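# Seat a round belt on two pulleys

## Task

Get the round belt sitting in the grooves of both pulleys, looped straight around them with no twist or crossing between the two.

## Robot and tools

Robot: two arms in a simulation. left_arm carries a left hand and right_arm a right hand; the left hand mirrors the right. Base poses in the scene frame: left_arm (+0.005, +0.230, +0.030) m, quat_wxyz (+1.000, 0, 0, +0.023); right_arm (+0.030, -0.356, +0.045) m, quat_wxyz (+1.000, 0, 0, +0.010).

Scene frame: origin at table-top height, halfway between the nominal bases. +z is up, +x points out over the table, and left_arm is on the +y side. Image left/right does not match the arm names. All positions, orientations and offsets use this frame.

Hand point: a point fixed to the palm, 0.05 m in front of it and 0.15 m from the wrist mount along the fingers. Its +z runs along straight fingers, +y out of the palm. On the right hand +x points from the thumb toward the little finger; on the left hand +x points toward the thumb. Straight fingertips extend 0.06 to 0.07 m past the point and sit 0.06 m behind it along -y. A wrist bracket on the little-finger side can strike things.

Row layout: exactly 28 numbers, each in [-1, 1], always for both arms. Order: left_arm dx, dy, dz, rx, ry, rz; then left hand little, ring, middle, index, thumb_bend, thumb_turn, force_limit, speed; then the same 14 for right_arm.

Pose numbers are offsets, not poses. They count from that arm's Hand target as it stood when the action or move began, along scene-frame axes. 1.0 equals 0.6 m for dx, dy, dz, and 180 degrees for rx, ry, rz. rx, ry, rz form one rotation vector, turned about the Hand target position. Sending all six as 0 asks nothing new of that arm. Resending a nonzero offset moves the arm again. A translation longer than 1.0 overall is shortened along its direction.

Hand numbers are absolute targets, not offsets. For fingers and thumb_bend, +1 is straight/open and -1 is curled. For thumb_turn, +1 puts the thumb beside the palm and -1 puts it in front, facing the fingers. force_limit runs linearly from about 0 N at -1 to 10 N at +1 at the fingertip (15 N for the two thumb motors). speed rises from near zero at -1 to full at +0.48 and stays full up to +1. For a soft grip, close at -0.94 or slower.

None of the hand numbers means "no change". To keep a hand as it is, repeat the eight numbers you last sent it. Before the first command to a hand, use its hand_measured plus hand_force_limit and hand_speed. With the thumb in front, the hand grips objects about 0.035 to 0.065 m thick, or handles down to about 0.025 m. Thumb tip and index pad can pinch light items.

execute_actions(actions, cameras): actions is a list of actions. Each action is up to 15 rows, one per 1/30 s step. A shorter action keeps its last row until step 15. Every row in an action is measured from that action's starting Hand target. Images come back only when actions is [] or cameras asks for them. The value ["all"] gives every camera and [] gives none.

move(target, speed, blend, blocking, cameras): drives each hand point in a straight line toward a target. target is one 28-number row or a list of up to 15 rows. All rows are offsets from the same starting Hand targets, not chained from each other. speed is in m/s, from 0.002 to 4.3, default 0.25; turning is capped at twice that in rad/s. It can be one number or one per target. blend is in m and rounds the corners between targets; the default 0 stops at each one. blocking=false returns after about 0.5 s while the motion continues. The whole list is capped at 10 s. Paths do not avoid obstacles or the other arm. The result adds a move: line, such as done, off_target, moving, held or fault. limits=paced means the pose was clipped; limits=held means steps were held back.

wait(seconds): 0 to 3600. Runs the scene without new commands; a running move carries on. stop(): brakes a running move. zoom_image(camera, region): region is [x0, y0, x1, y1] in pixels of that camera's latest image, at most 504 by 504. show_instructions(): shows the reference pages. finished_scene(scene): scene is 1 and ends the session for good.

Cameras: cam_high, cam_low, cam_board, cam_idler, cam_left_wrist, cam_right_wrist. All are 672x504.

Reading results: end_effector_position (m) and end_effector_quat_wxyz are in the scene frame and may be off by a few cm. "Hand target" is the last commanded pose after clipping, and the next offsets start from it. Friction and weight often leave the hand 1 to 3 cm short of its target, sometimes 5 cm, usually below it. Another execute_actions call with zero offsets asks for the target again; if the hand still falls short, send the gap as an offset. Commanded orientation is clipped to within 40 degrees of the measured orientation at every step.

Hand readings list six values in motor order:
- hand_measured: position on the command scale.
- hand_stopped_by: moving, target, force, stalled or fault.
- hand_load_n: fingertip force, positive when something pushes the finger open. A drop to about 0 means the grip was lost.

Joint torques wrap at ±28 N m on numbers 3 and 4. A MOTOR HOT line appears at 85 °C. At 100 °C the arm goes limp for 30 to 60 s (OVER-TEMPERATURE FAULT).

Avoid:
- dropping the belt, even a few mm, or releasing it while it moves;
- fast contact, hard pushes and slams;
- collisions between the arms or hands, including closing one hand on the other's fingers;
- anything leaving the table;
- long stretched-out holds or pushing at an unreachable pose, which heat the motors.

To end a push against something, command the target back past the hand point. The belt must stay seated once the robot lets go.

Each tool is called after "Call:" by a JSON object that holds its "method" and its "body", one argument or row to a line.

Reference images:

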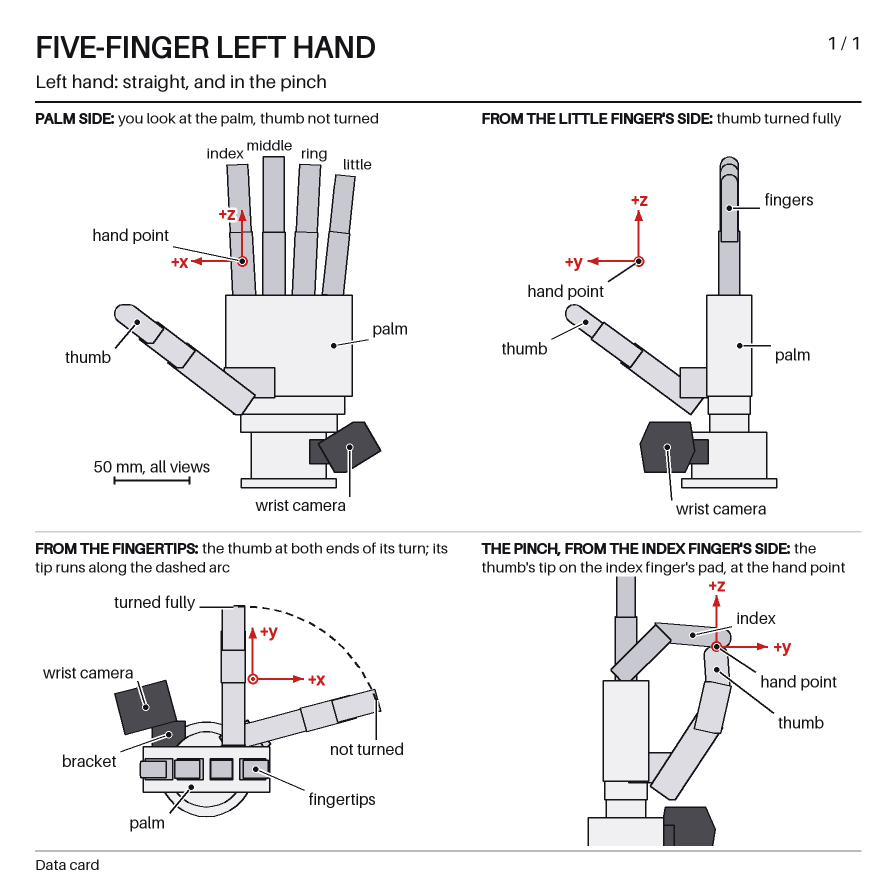

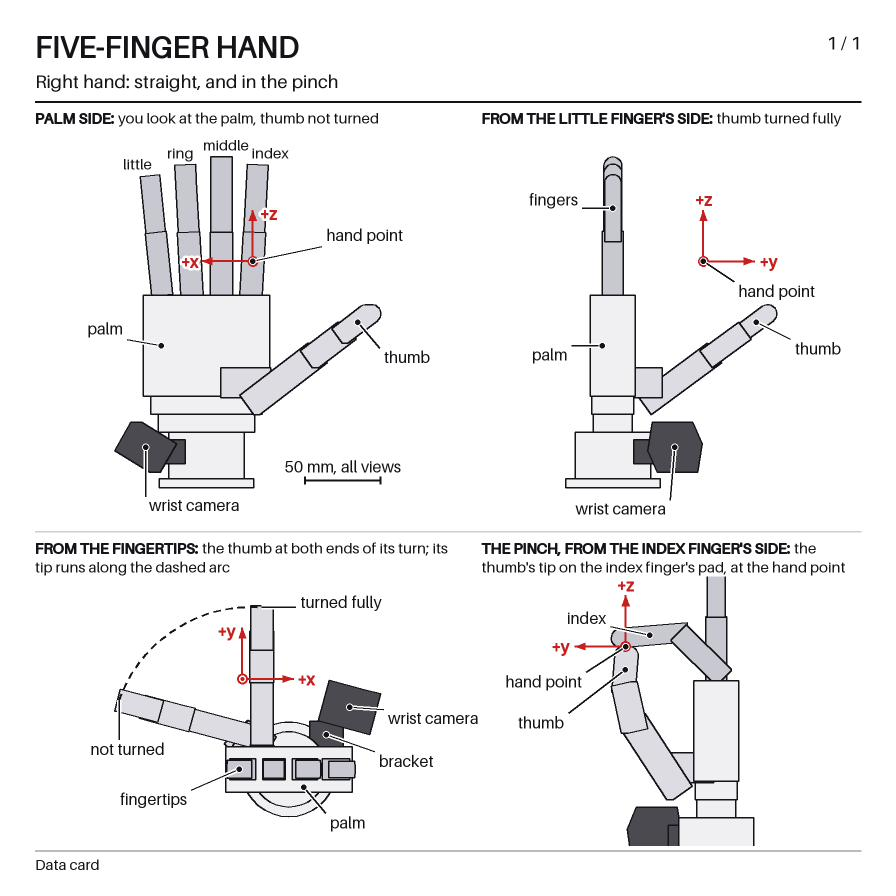

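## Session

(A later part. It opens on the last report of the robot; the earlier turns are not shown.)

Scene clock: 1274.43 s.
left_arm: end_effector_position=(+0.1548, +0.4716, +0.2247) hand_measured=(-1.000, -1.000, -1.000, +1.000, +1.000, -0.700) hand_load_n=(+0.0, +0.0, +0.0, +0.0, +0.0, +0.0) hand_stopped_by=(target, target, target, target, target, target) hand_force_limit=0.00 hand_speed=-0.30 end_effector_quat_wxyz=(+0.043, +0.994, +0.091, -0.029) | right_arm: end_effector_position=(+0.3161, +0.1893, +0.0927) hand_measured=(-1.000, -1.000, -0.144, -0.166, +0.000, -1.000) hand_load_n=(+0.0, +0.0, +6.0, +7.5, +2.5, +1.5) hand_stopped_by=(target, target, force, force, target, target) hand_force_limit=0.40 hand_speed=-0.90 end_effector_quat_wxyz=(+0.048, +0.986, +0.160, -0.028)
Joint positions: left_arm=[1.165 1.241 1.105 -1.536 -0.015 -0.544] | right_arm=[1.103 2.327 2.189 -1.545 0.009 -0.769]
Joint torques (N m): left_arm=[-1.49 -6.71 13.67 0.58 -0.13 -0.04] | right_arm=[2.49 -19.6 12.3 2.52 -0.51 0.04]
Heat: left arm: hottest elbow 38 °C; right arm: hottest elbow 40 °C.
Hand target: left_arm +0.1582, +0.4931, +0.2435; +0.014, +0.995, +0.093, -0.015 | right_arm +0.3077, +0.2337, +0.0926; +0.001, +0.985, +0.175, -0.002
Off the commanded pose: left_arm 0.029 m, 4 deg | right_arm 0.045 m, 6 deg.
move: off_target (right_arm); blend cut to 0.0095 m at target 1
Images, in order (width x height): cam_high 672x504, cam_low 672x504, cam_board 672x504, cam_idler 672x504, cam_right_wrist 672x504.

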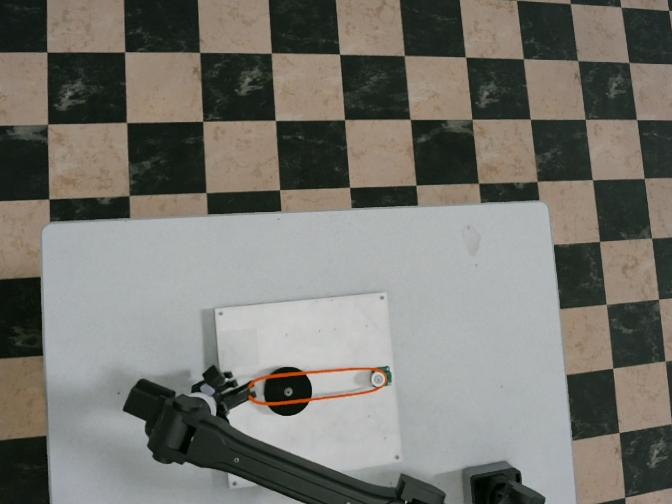

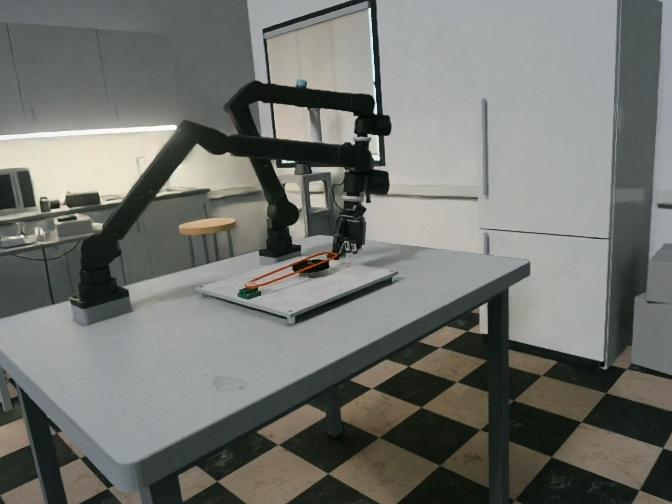

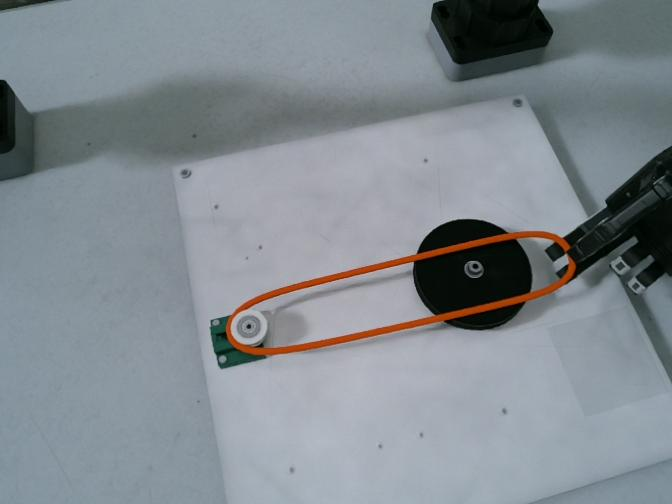

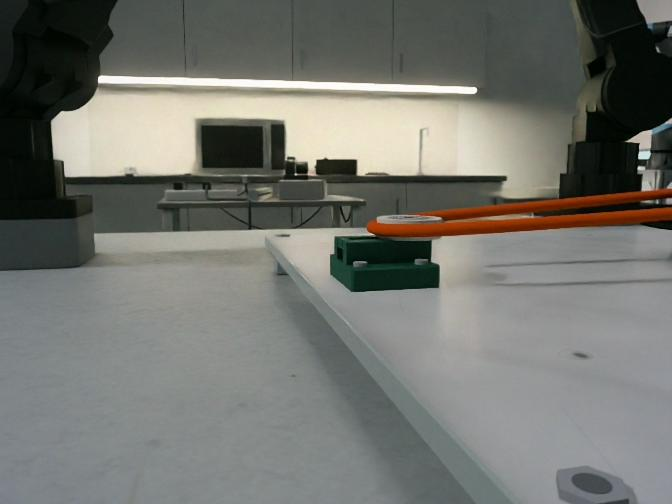

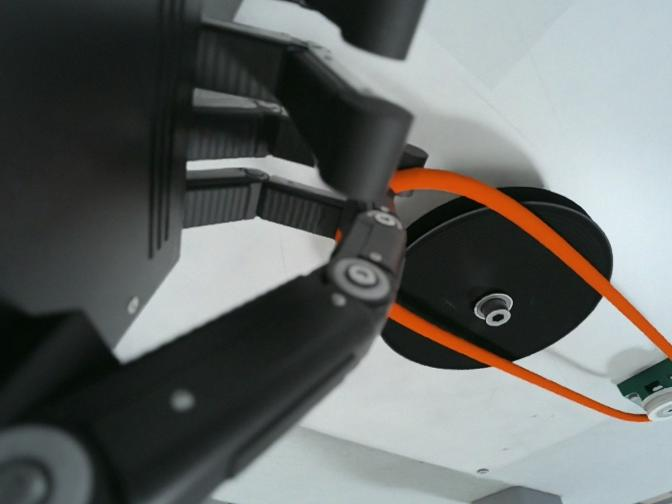

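Call:
{"method": "wait", "body": {
  "seconds": 0.5,
  "cameras": ["all"]
}}

Scene clock: 1285.83 s.
left_arm: end_effector_position=(+0.1548, +0.4716, +0.2247) hand_measured=(-1.000, -1.000, -1.000, +1.000, +1.000, -0.700) hand_load_n=(+0.0, +0.0, +0.0, +0.0, +0.0, +0.0) hand_stopped_by=(target, target, target, target, target, target) hand_force_limit=0.00 hand_speed=-0.30 end_effector_quat_wxyz=(+0.043, +0.994, +0.091, -0.029) | right_arm: end_effector_position=(+0.3161, +0.1893, +0.0927) hand_measured=(-1.000, -1.000, -0.144, -0.166, +0.000, -1.000) hand_load_n=(+0.0, +0.0, +6.0, +8.0, +2.5, +1.5) hand_stopped_by=(target, target, force, force, target, target) hand_force_limit=0.40 hand_speed=-0.90 end_effector_quat_wxyz=(+0.048, +0.986, +0.160, -0.028)
Joint positions: left_arm=[1.165 1.241 1.105 -1.536 -0.015 -0.544] | right_arm=[1.103 2.327 2.189 -1.545 0.009 -0.769]
Joint torques (N m): left_arm=[-1.44 -6.71 13.67 0.61 -0.13 -0.04] | right_arm=[2.32 -20.25 12.29 2.61 -0.54 0.09]
Heat: left arm: hottest elbow 39 °C; right arm: hottest elbow 42 °C.
Hand target: left_arm +0.1582, +0.4931, +0.2435; +0.014, +0.995, +0.093, -0.015 | right_arm +0.3077, +0.2337, +0.0926; +0.001, +0.985, +0.175, -0.002
Off the commanded pose: left_arm 0.029 m, 4 deg | right_arm 0.045 m, 6 deg.
wait: 0.50 s; at rest from the start

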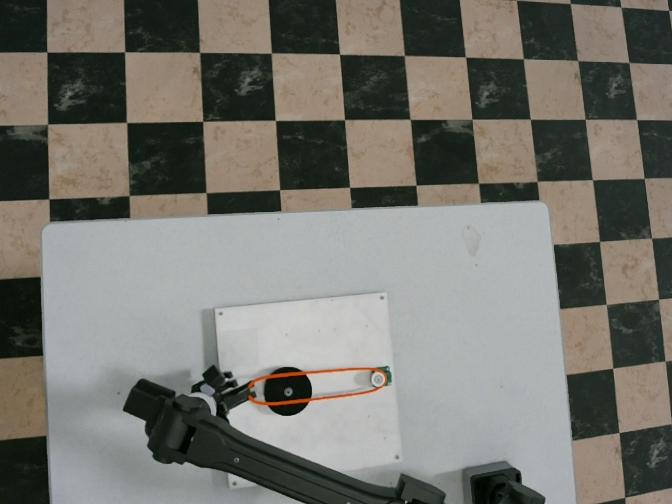

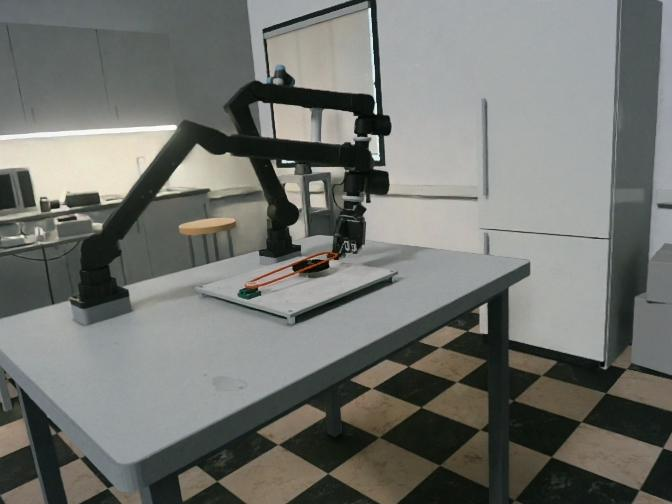

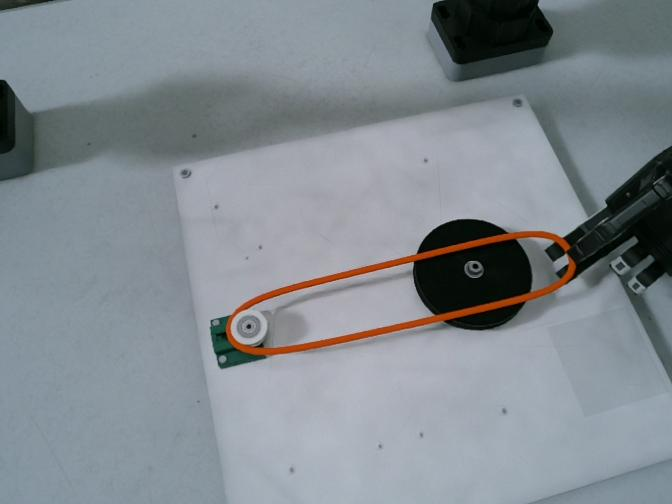

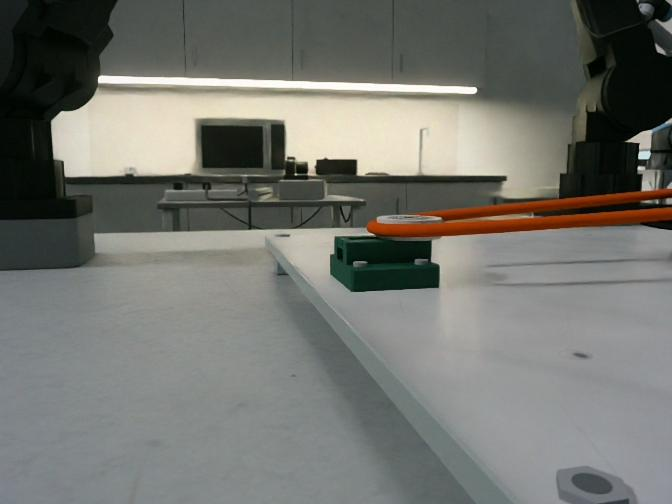

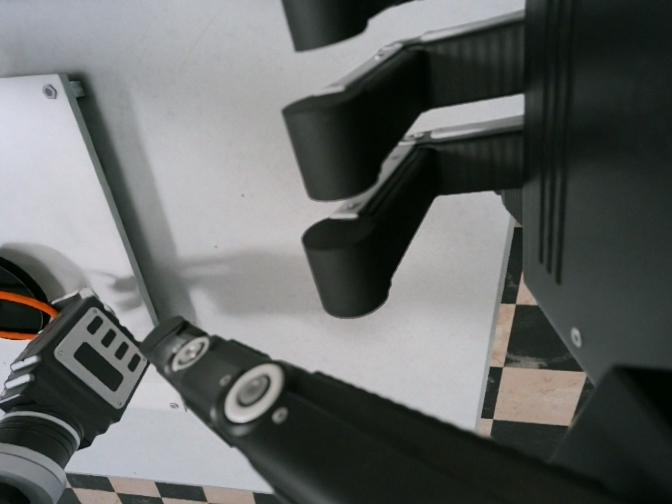

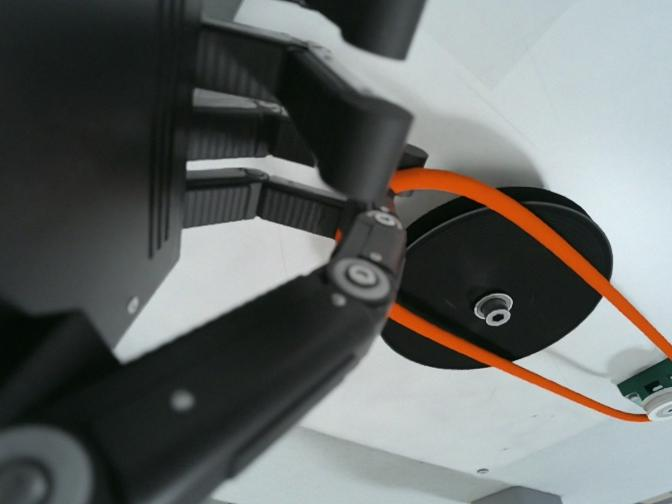

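Call:
{"method": "move", "body": {
  "target": [0,0,0,0,0,0,-1,-1,-1,1,1,-0.7,0.0,-0.3,0,0.01,-0.035,0,0,0,-1,-1,-0.5,-0.5,0.0,-1,0.4,-0.9],
  "speed": 0.05,
  "cameras": ["cam_board","cam_idler","cam_low","cam_right_wrist"]
}}

Scene clock: 1294.17 s.
left_arm: end_effector_position=(+0.1548, +0.4716, +0.2247) hand_measured=(-1.000, -1.000, -1.000, +1.000, +1.000, -0.700) hand_load_n=(+0.0, +0.0, +0.0, +0.0, +0.0, -0.5) hand_stopped_by=(target, target, target, target, target, target) hand_force_limit=0.00 hand_speed=-0.30 end_effector_quat_wxyz=(+0.043, +0.994, +0.091, -0.029) | right_arm: end_effector_position=(+0.3176, +0.1918, +0.0766) hand_measured=(-1.000, -1.000, -0.144, -0.166, +0.000, -1.000) hand_load_n=(+0.0, +0.0, +4.5, +7.0, +3.0, +1.5) hand_stopped_by=(target, target, force, force, target, target) hand_force_limit=0.40 hand_speed=-0.90 end_effector_quat_wxyz=(+0.051, +0.986, +0.158, -0.028)
Joint positions: left_arm=[1.165 1.241 1.105 -1.536 -0.015 -0.544] | right_arm=[1.103 2.351 2.189 -1.524 0.012 -0.766]
Joint torques (N m): left_arm=[-1.44 -6.71 13.68 0.59 -0.13 -0.04] | right_arm=[3.19 -20.66 11.97 3.06 -0.63 0.07]
Heat: left arm: hottest elbow 39 °C; right arm: hottest elbow 43 °C.
Hand target: left_arm +0.1582, +0.4931, +0.2435; +0.014, +0.995, +0.093, -0.015 | right_arm +0.3077, +0.2396, +0.0715; +0.001, +0.985, +0.175, -0.002
Off the commanded pose: left_arm 0.029 m, 4 deg | right_arm 0.049 m, 7 deg.
move: off_target (right_arm)
Images, in order (width x height): cam_low 672x504, cam_board 672x504, cam_idler 672x504, cam_right_wrist 672x504.

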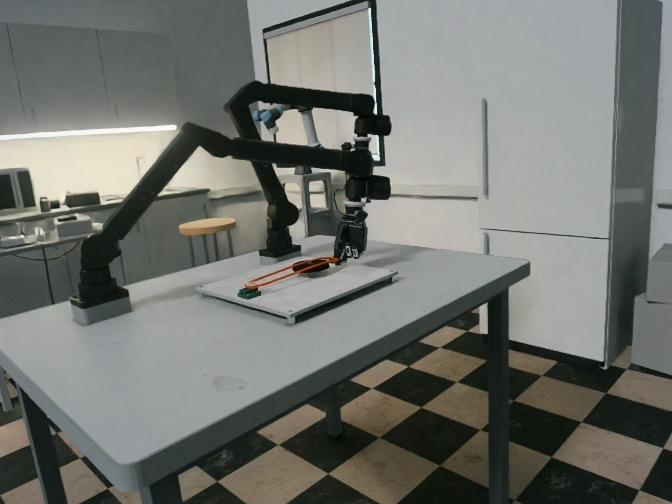

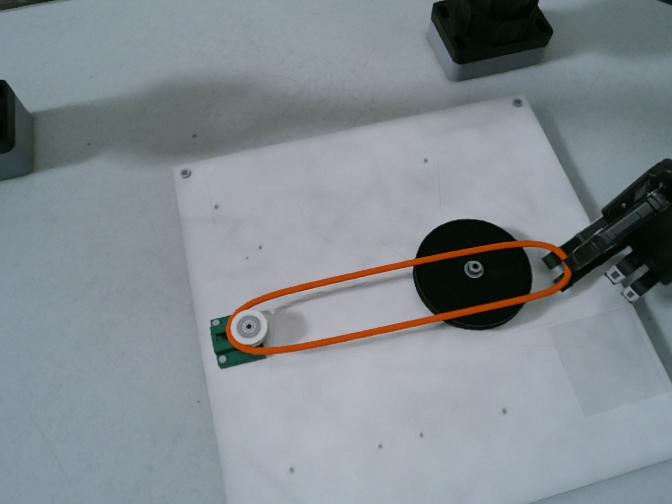

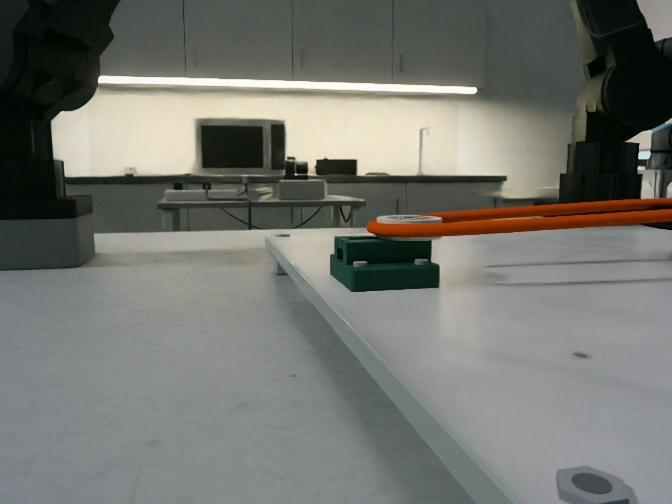

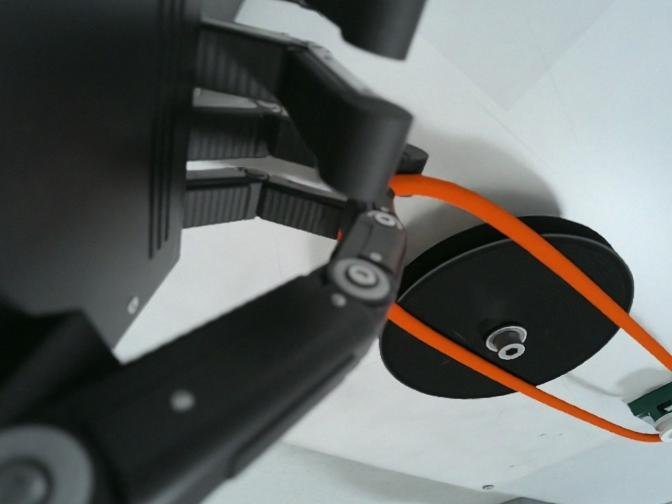

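Call:
{"method": "zoom_image", "body": {
  "camera": "cam_board",
  "region": [400, 180, 670, 360]
}}

Call:
{"method": "zoom_image", "body": {
  "camera": "cam_low",
  "region": [190, 200, 410, 330]
}}

Scaled by 1.867 from the camera's image (finer frame: 960x720).

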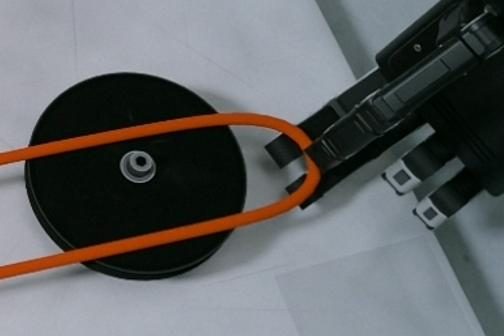

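Scaled by 2.291 from the camera's image (finer frame: 960x720).

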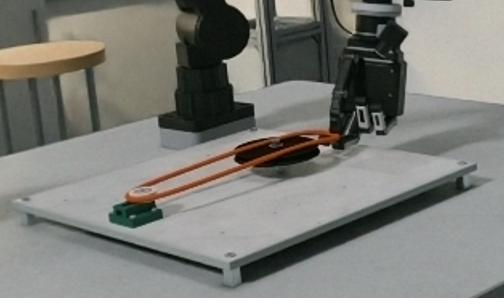

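Call:
{"method": "move", "body": {
  "target": [0,0,0,0,0,0,-1,-1,-1,1,1,-0.7,0.0,-0.3,0,0.005,-0.03,0,0,0,-1,-1,-0.5,-0.5,0.0,-1,0.4,-0.9],
  "speed": 0.05,
  "cameras": ["cam_board","cam_idler","cam_low","cam_right_wrist"]
}}

Scene clock: 1298.83 s.
left_arm: end_effector_position=(+0.1548, +0.4716, +0.2247) hand_measured=(-1.000, -1.000, -1.000, +1.000, +1.000, -0.700) hand_load_n=(+0.0, +0.0, +0.0, +0.0, +0.0, +0.0) hand_stopped_by=(target, target, target, target, target, target) hand_force_limit=0.00 hand_speed=-0.30 end_effector_quat_wxyz=(+0.043, +0.994, +0.091, -0.029) | right_arm: end_effector_position=(+0.3194, +0.1939, +0.0733) hand_measured=(-1.000, -1.000, -0.144, -0.166, +0.000, -1.000) hand_load_n=(+0.5, +0.0, +3.5, +6.5, +3.5, +2.0) hand_stopped_by=(target, target, force, force, target, target) hand_force_limit=0.40 hand_speed=-0.90 end_effector_quat_wxyz=(+0.049, +0.986, +0.157, -0.024)
Joint positions: left_arm=[1.165 1.241 1.105 -1.536 -0.015 -0.544] | right_arm=[1.103 2.355 2.189 -1.513 0.016 -0.763]
Joint torques (N m): left_arm=[-1.44 -6.71 13.68 0.59 -0.13 -0.05] | right_arm=[2.9 -18.73 11.02 3.63 -0.81 0.05]
Heat: left arm: hottest elbow 39 °C; right arm: hottest elbow 43 °C.
Hand target: left_arm +0.1582, +0.4931, +0.2435; +0.014, +0.995, +0.093, -0.015 | right_arm +0.3077, +0.2426, +0.0534; +0.001, +0.985, +0.175, -0.002
Off the commanded pose: left_arm 0.029 m, 4 deg | right_arm 0.054 m, 6 deg.
move: off_target (right_arm)
Images, in order (width x height): cam_low 672x504, cam_board 672x504, cam_idler 672x504, cam_right_wrist 672x504.

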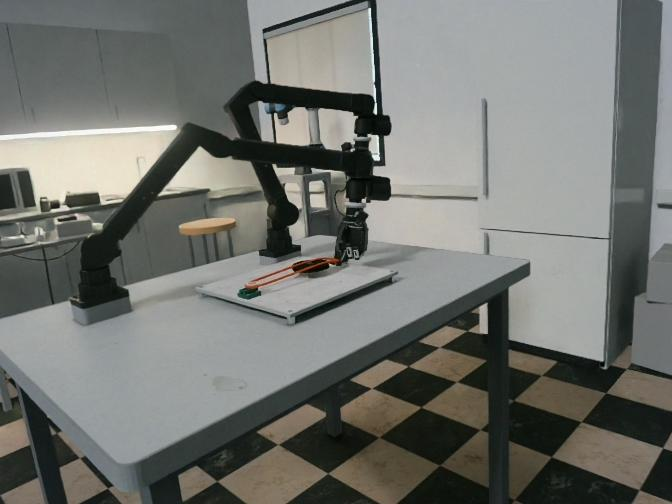

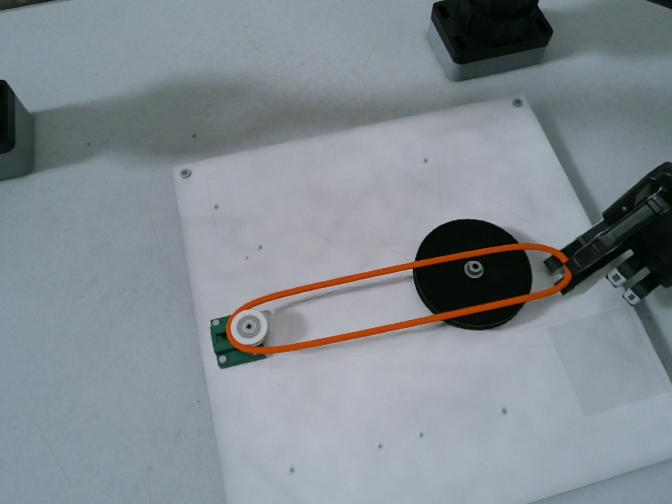

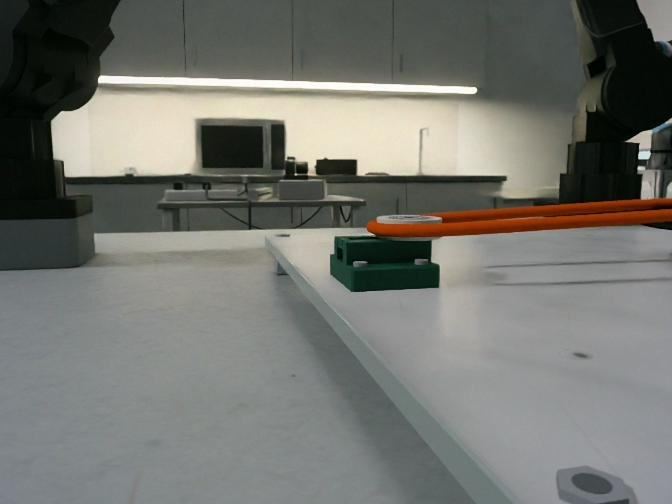

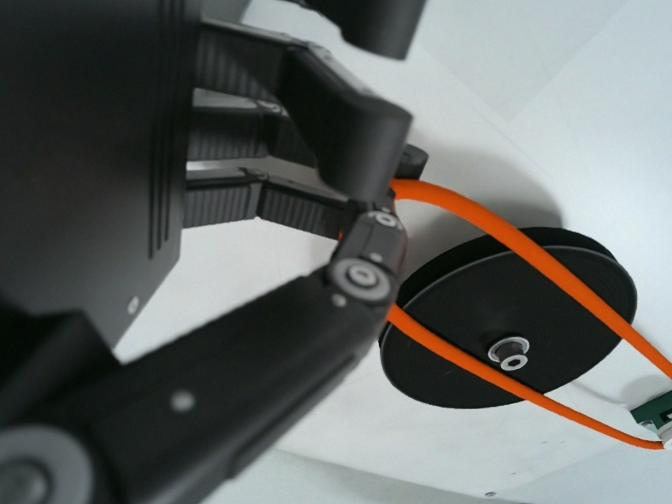

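Call:
{"method": "move", "body": {
  "target": [
    [0,0,0,0,0,0,-1,-1,-1,1,1,-0.7,0.0,-0.3,0,0,0.06,0,0,0,-1,-1,-0.5,-0.5,0.0,-1,0.4,-0.9],
    [0,0,0,0,0,0,-1,-1,-1,1,1,-0.7,0.0,-0.3,-0.05,-0.01,0.06,0,0,0.05,-1,-1,-0.5,-0.5,0.0,-1,0.4,-0.9]
  ],
  "speed": 0.06,
  "blend": 0.01,
  "cameras": ["cam_board","cam_idler","cam_high","cam_right_wrist"]
}}

Scene clock: 1311.03 s.
left_arm: end_effector_position=(+0.1548, +0.4716, +0.2247) hand_measured=(-1.000, -1.000, -1.000, +1.000, +1.000, -0.700) hand_load_n=(+0.0, +0.0, +0.0, +0.0, -0.5, +0.0) hand_stopped_by=(target, target, target, target, target, target) hand_force_limit=0.00 hand_speed=-0.30 end_effector_quat_wxyz=(+0.043, +0.994, +0.091, -0.029) | right_arm: end_effector_position=(+0.2956, +0.1925, +0.0767) hand_measured=(-1.000, -1.000, -0.144, -0.166, +0.000, -1.000) hand_load_n=(+0.5, +0.0, +4.0, +7.5, +3.5, +2.0) hand_stopped_by=(target, target, force, force, target, target) hand_force_limit=0.40 hand_speed=-0.90 end_effector_quat_wxyz=(+0.060, +0.972, +0.223, -0.031)
Joint positions: left_arm=[1.165 1.241 1.105 -1.536 -0.015 -0.544] | right_arm=[1.148 2.328 2.142 -1.519 0.021 -0.853]
Joint torques (N m): left_arm=[-1.44 -6.77 13.67 0.59 -0.13 -0.04] | right_arm=[3.72 -23.24 9.42 3 -0.95 -0.09]
Heat: left arm: hottest elbow 39 °C; right arm: hottest elbow 43 °C.
Hand target: left_arm +0.1582, +0.4931, +0.2435; +0.014, +0.995, +0.093, -0.015 | right_arm +0.2777, +0.2365, +0.0894; +0.001, +0.968, +0.251, -0.002
Off the commanded pose: left_arm 0.029 m, 4 deg | right_arm 0.049 m, 8 deg.
move: off_target (right_arm)
Images, in order (width x height): cam_high 672x504, cam_board 672x504, cam_idler 672x504, cam_right_wrist 672x504.

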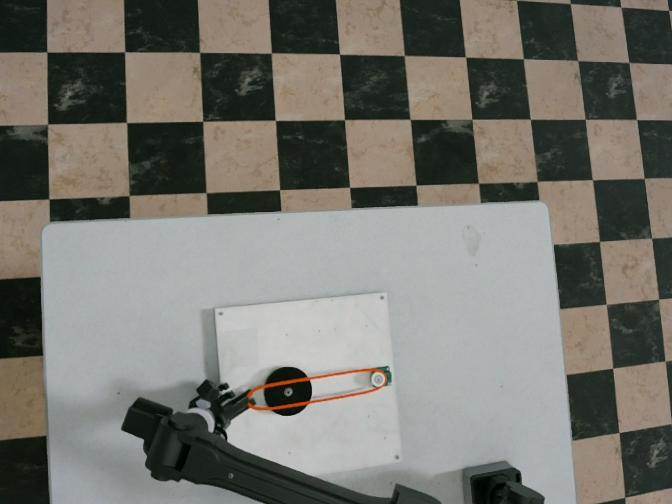

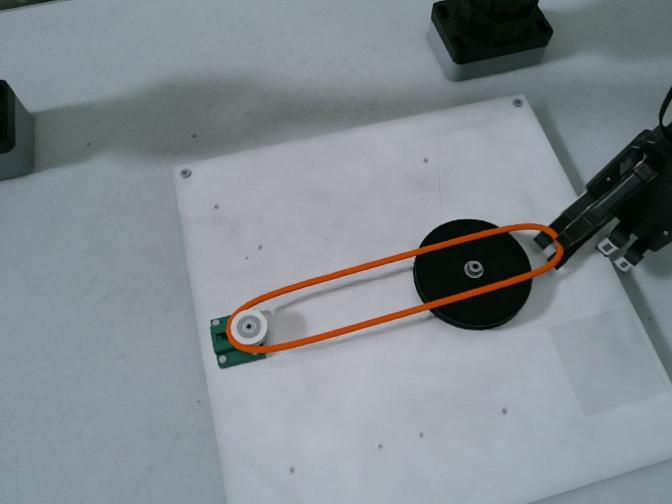

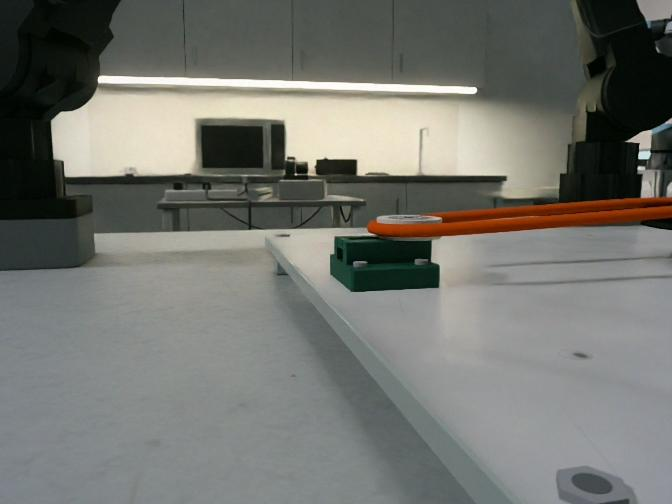

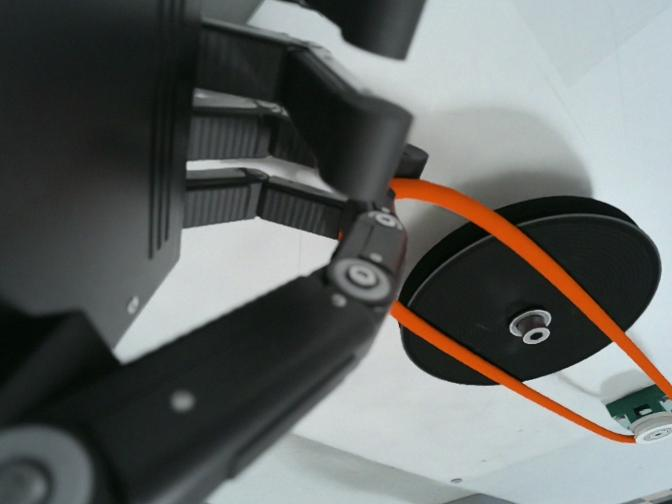

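Call:
{"method": "move", "body": {
  "target": [
    [0,0,0,0,0,0,-1,-1,-1,1,1,-0.7,0.0,-0.3,0,0.005,0.04,0,0,0,-1,-1,-0.5,-0.5,0.0,-1,0.4,-0.9],
    [0,0,0,0,0,0,-1,-1,-1,1,1,-0.7,0.0,-0.3,-0.05,0.0,0.04,0,0,0.05,-1,-1,-0.5,-0.5,0.0,-1,0.4,-0.9]
  ],
  "speed": 0.06,
  "blend": 0.01,
  "cameras": ["cam_board","cam_idler","cam_high","cam_right_wrist"]
}}

Scene clock: 1317.47 s.
left_arm: end_effector_position=(+0.1548, +0.4716, +0.2247) hand_measured=(-1.000, -1.000, -1.000, +1.000, +1.000, -0.700) hand_load_n=(+0.0, +0.0, +0.0, +0.0, +0.0, +0.0) hand_stopped_by=(target, target, target, target, target, target) hand_force_limit=0.00 hand_speed=-0.30 end_effector_quat_wxyz=(+0.043, +0.994, +0.091, -0.029) | right_arm: end_effector_position=(+0.2710, +0.1891, +0.0894) hand_measured=(-1.000, -1.000, -0.144, -0.166, +0.002, -1.000) hand_load_n=(+0.0, +0.0, +6.0, +8.0, +5.0, +2.0) hand_stopped_by=(target, target, force, force, target, target) hand_force_limit=0.40 hand_speed=-0.90 end_effector_quat_wxyz=(+0.065, +0.953, +0.293, -0.038)
Joint positions: left_arm=[1.165 1.241 1.105 -1.536 -0.015 -0.544] | right_arm=[1.194 2.278 2.083 -1.525 0.019 -0.952]
Joint torques (N m): left_arm=[-1.44 -6.71 13.67 0.59 -0.13 -0.04] | right_arm=[4.25 -23.94 9.98 2.74 -0.88 -0.14]
Heat: left arm: hottest elbow 39 °C; right arm: hottest elbow 42 °C.
Hand target: left_arm +0.1582, +0.4931, +0.2435; +0.014, +0.995, +0.093, -0.015 | right_arm +0.2478, +0.2366, +0.1135; +0.001, +0.945, +0.327, -0.002
Off the commanded pose: left_arm 0.029 m, 4 deg | right_arm 0.058 m, 9 deg.
move: off_target (right_arm)
Images, in order (width x height): cam_high 672x504, cam_board 672x504, cam_idler 672x504, cam_right_wrist 672x504.

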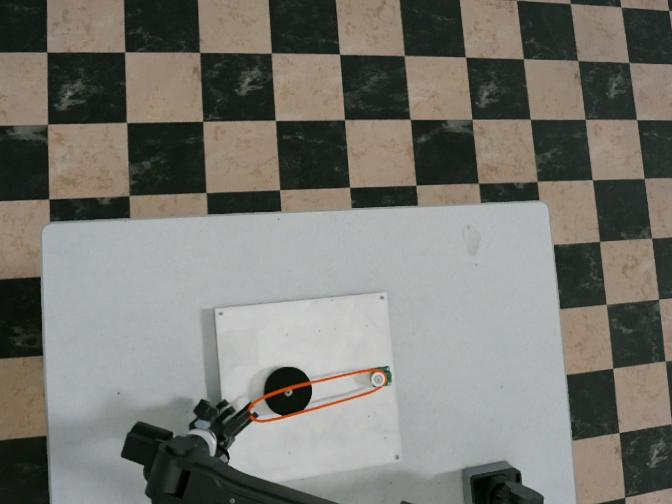

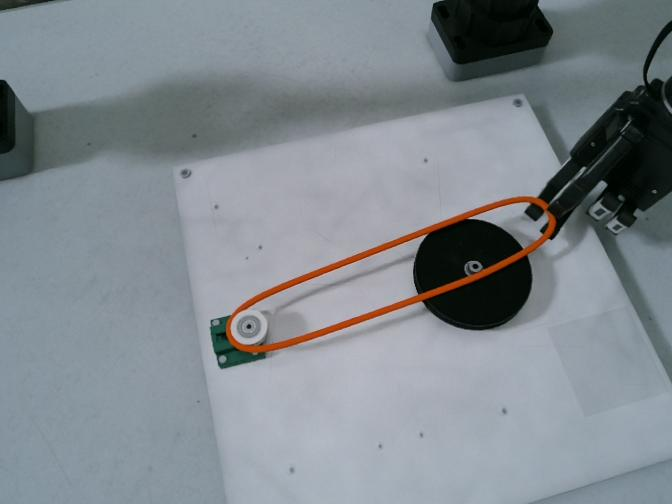

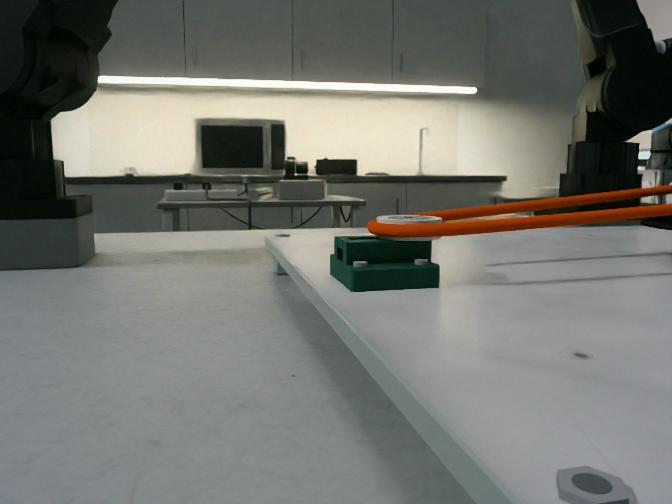

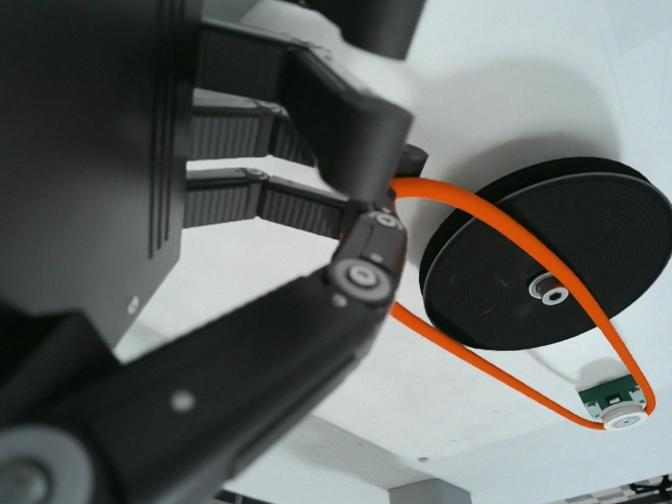

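Call:
{"method": "move", "body": {
  "target": [0,0,0,0,0,0,-1,-1,-1,1,1,-0.7,0.0,-0.3,-0.03,-0.04,0.0,0,0,0.02,-1,-1,-0.5,-0.5,0.0,-1,0.4,-0.9],
  "speed": 0.06,
  "cameras": ["cam_board","cam_idler","cam_high","cam_right_wrist"]
}}

Scene clock: 1329.93 s.
left_arm: end_effector_position=(+0.1548, +0.4716, +0.2247) hand_measured=(-1.000, -1.000, -1.000, +1.000, +1.000, -0.700) hand_load_n=(+0.0, +0.0, +0.0, +0.0, +0.0, +0.0) hand_stopped_by=(target, target, target, target, target, target) hand_force_limit=0.00 hand_speed=-0.30 end_effector_quat_wxyz=(+0.043, +0.994, +0.091, -0.029) | right_arm: end_effector_position=(+0.2512, +0.1784, +0.0947) hand_measured=(-1.000, -1.000, -0.144, -0.166, +0.002, -1.000) hand_load_n=(+0.0, +0.0, +6.0, +7.5, +4.0, +1.5) hand_stopped_by=(target, target, force, force, target, target) hand_force_limit=0.40 hand_speed=-0.90 end_effector_quat_wxyz=(+0.049, +0.942, +0.331, -0.027)
Joint positions: left_arm=[1.165 1.241 1.105 -1.536 -0.015 -0.544] | right_arm=[1.224 2.179 1.933 -1.434 0.018 -1.002]
Joint torques (N m): left_arm=[-1.44 -6.71 13.68 0.59 -0.13 -0.04] | right_arm=[2.96 -21.77 9.31 2.02 -0.8 -0.08]
Heat: left arm: hottest elbow 39 °C; right arm: hottest elbow 42 °C.
Hand target: left_arm +0.1582, +0.4931, +0.2435; +0.014, +0.995, +0.093, -0.015 | right_arm +0.2298, +0.2126, +0.1135; +0.001, +0.934, +0.356, -0.001
Off the commanded pose: left_arm 0.029 m, 4 deg | right_arm 0.044 m, 7 deg.
move: off_target (right_arm)
Images, in order (width x height): cam_high 672x504, cam_board 672x504, cam_idler 672x504, cam_right_wrist 672x504.

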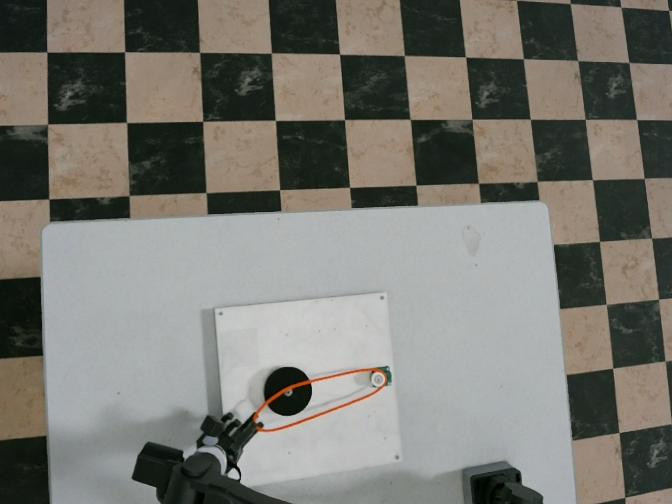

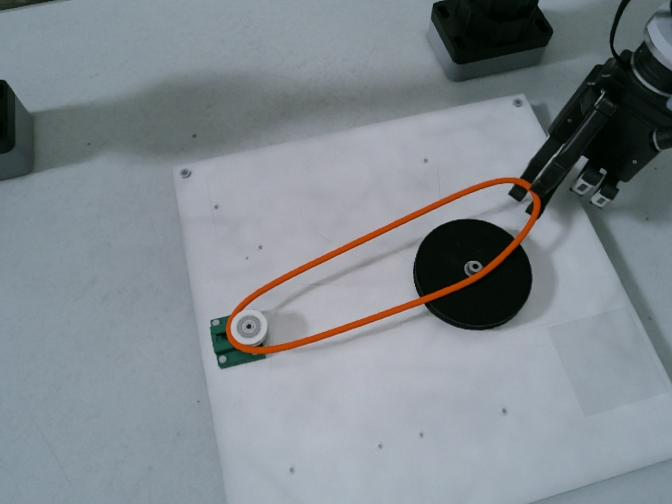

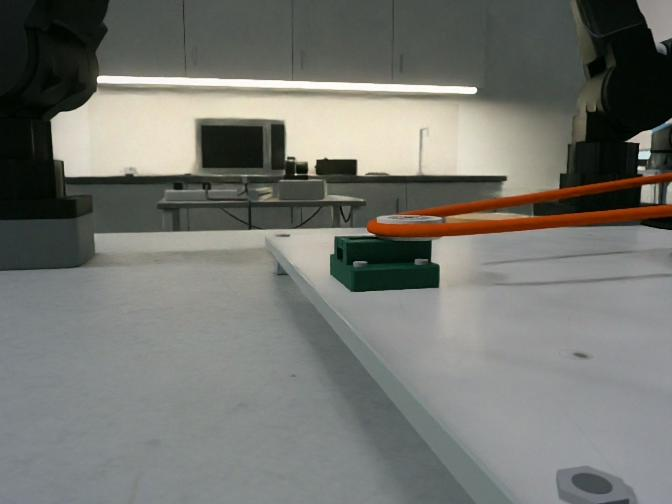

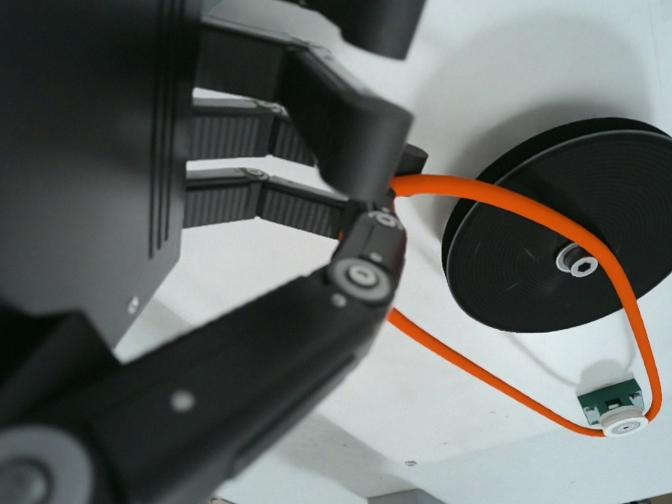

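Call:
{"method": "move", "body": {
  "target": [0,0,0,0,0,0,-1,-1,-1,1,1,-0.7,0.0,-0.3,0.005,0.0,-0.06,0,0,0,-1,-1,-0.5,-0.5,0.0,-1,0.4,-0.9],
  "speed": 0.06,
  "cameras": ["cam_board","cam_idler","cam_high","cam_right_wrist"]
}}

Scene clock: 1334.17 s.
left_arm: end_effector_position=(+0.1548, +0.4716, +0.2247) hand_measured=(-1.000, -1.000, -1.000, +1.000, +1.000, -0.700) hand_load_n=(+0.0, +0.0, +0.0, +0.0, -0.5, +0.0) hand_stopped_by=(target, target, target, target, target, target) hand_force_limit=0.00 hand_speed=-0.30 end_effector_quat_wxyz=(+0.043, +0.994, +0.091, -0.029) | right_arm: end_effector_position=(+0.2522, +0.1799, +0.0762) hand_measured=(-1.000, -1.000, -0.144, -0.166, +0.002, -1.000) hand_load_n=(+0.0, +0.0, +3.0, +8.0, +3.5, +1.5) hand_stopped_by=(target, target, force, force, target, target) hand_force_limit=0.40 hand_speed=-0.90 end_effector_quat_wxyz=(+0.040, +0.942, +0.332, -0.019)
Joint positions: left_arm=[1.165 1.241 1.105 -1.536 -0.015 -0.544] | right_arm=[1.224 2.179 1.888 -1.365 0.02 -1.004]
Joint torques (N m): left_arm=[-1.44 -6.71 13.68 0.59 -0.13 -0.04] | right_arm=[2.96 -19.84 8.88 2.37 -0.84 -0.09]
Heat: left arm: hottest elbow 39 °C; right arm: hottest elbow 42 °C.
Hand target: left_arm +0.1582, +0.4931, +0.2435; +0.014, +0.995, +0.093, -0.015 | right_arm +0.2328, +0.2126, +0.0775; +0.001, +0.934, +0.356, -0.001
Off the commanded pose: left_arm 0.029 m, 4 deg | right_arm 0.038 m, 6 deg.
move: off_target (right_arm)
Images, in order (width x height): cam_high 672x504, cam_board 672x504, cam_idler 672x504, cam_right_wrist 672x504.

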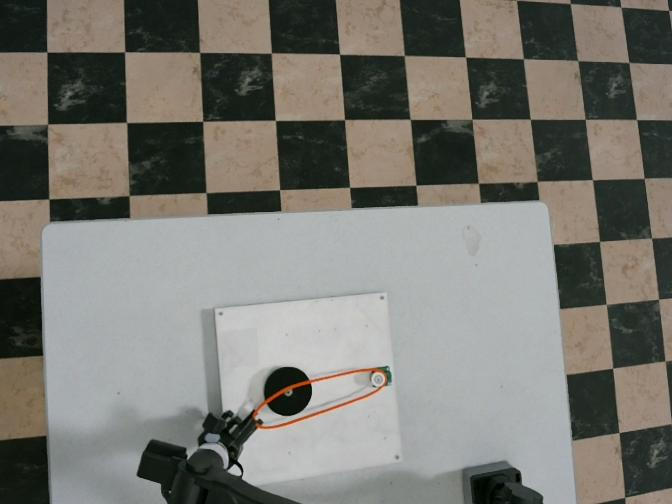

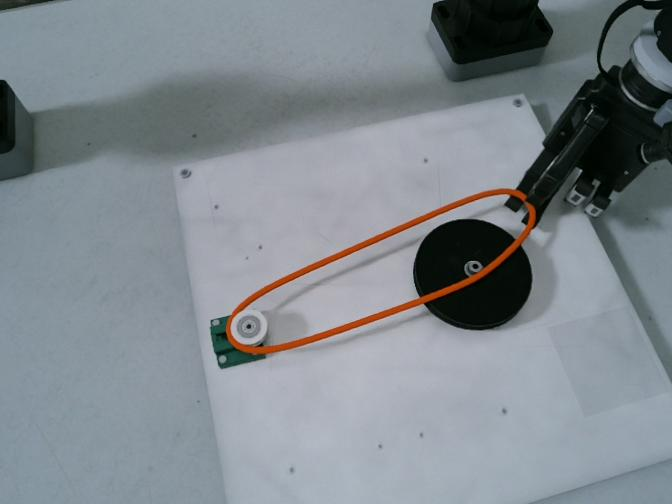

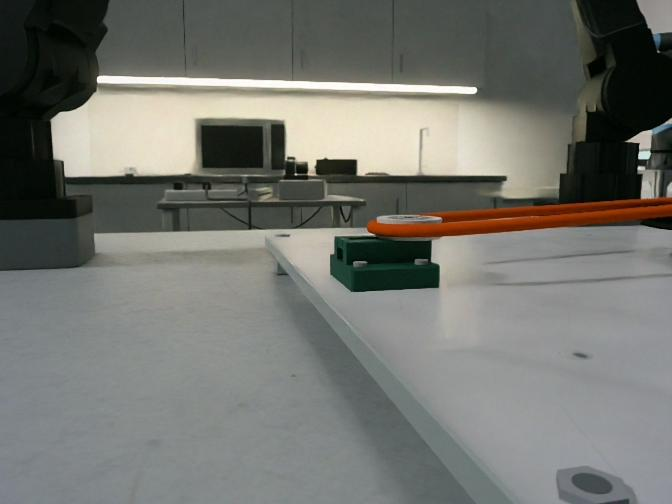

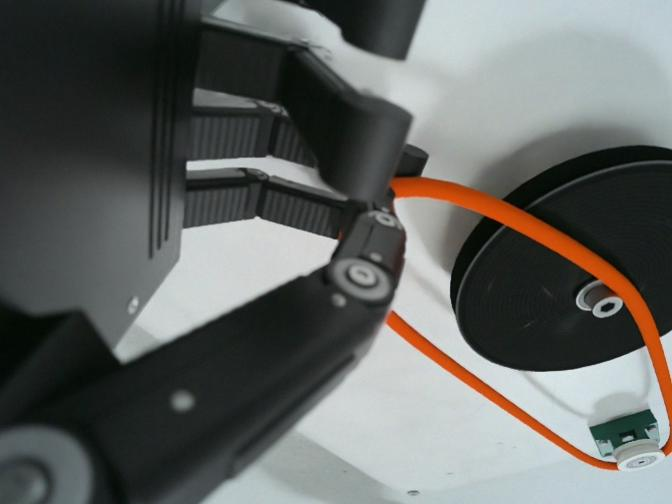

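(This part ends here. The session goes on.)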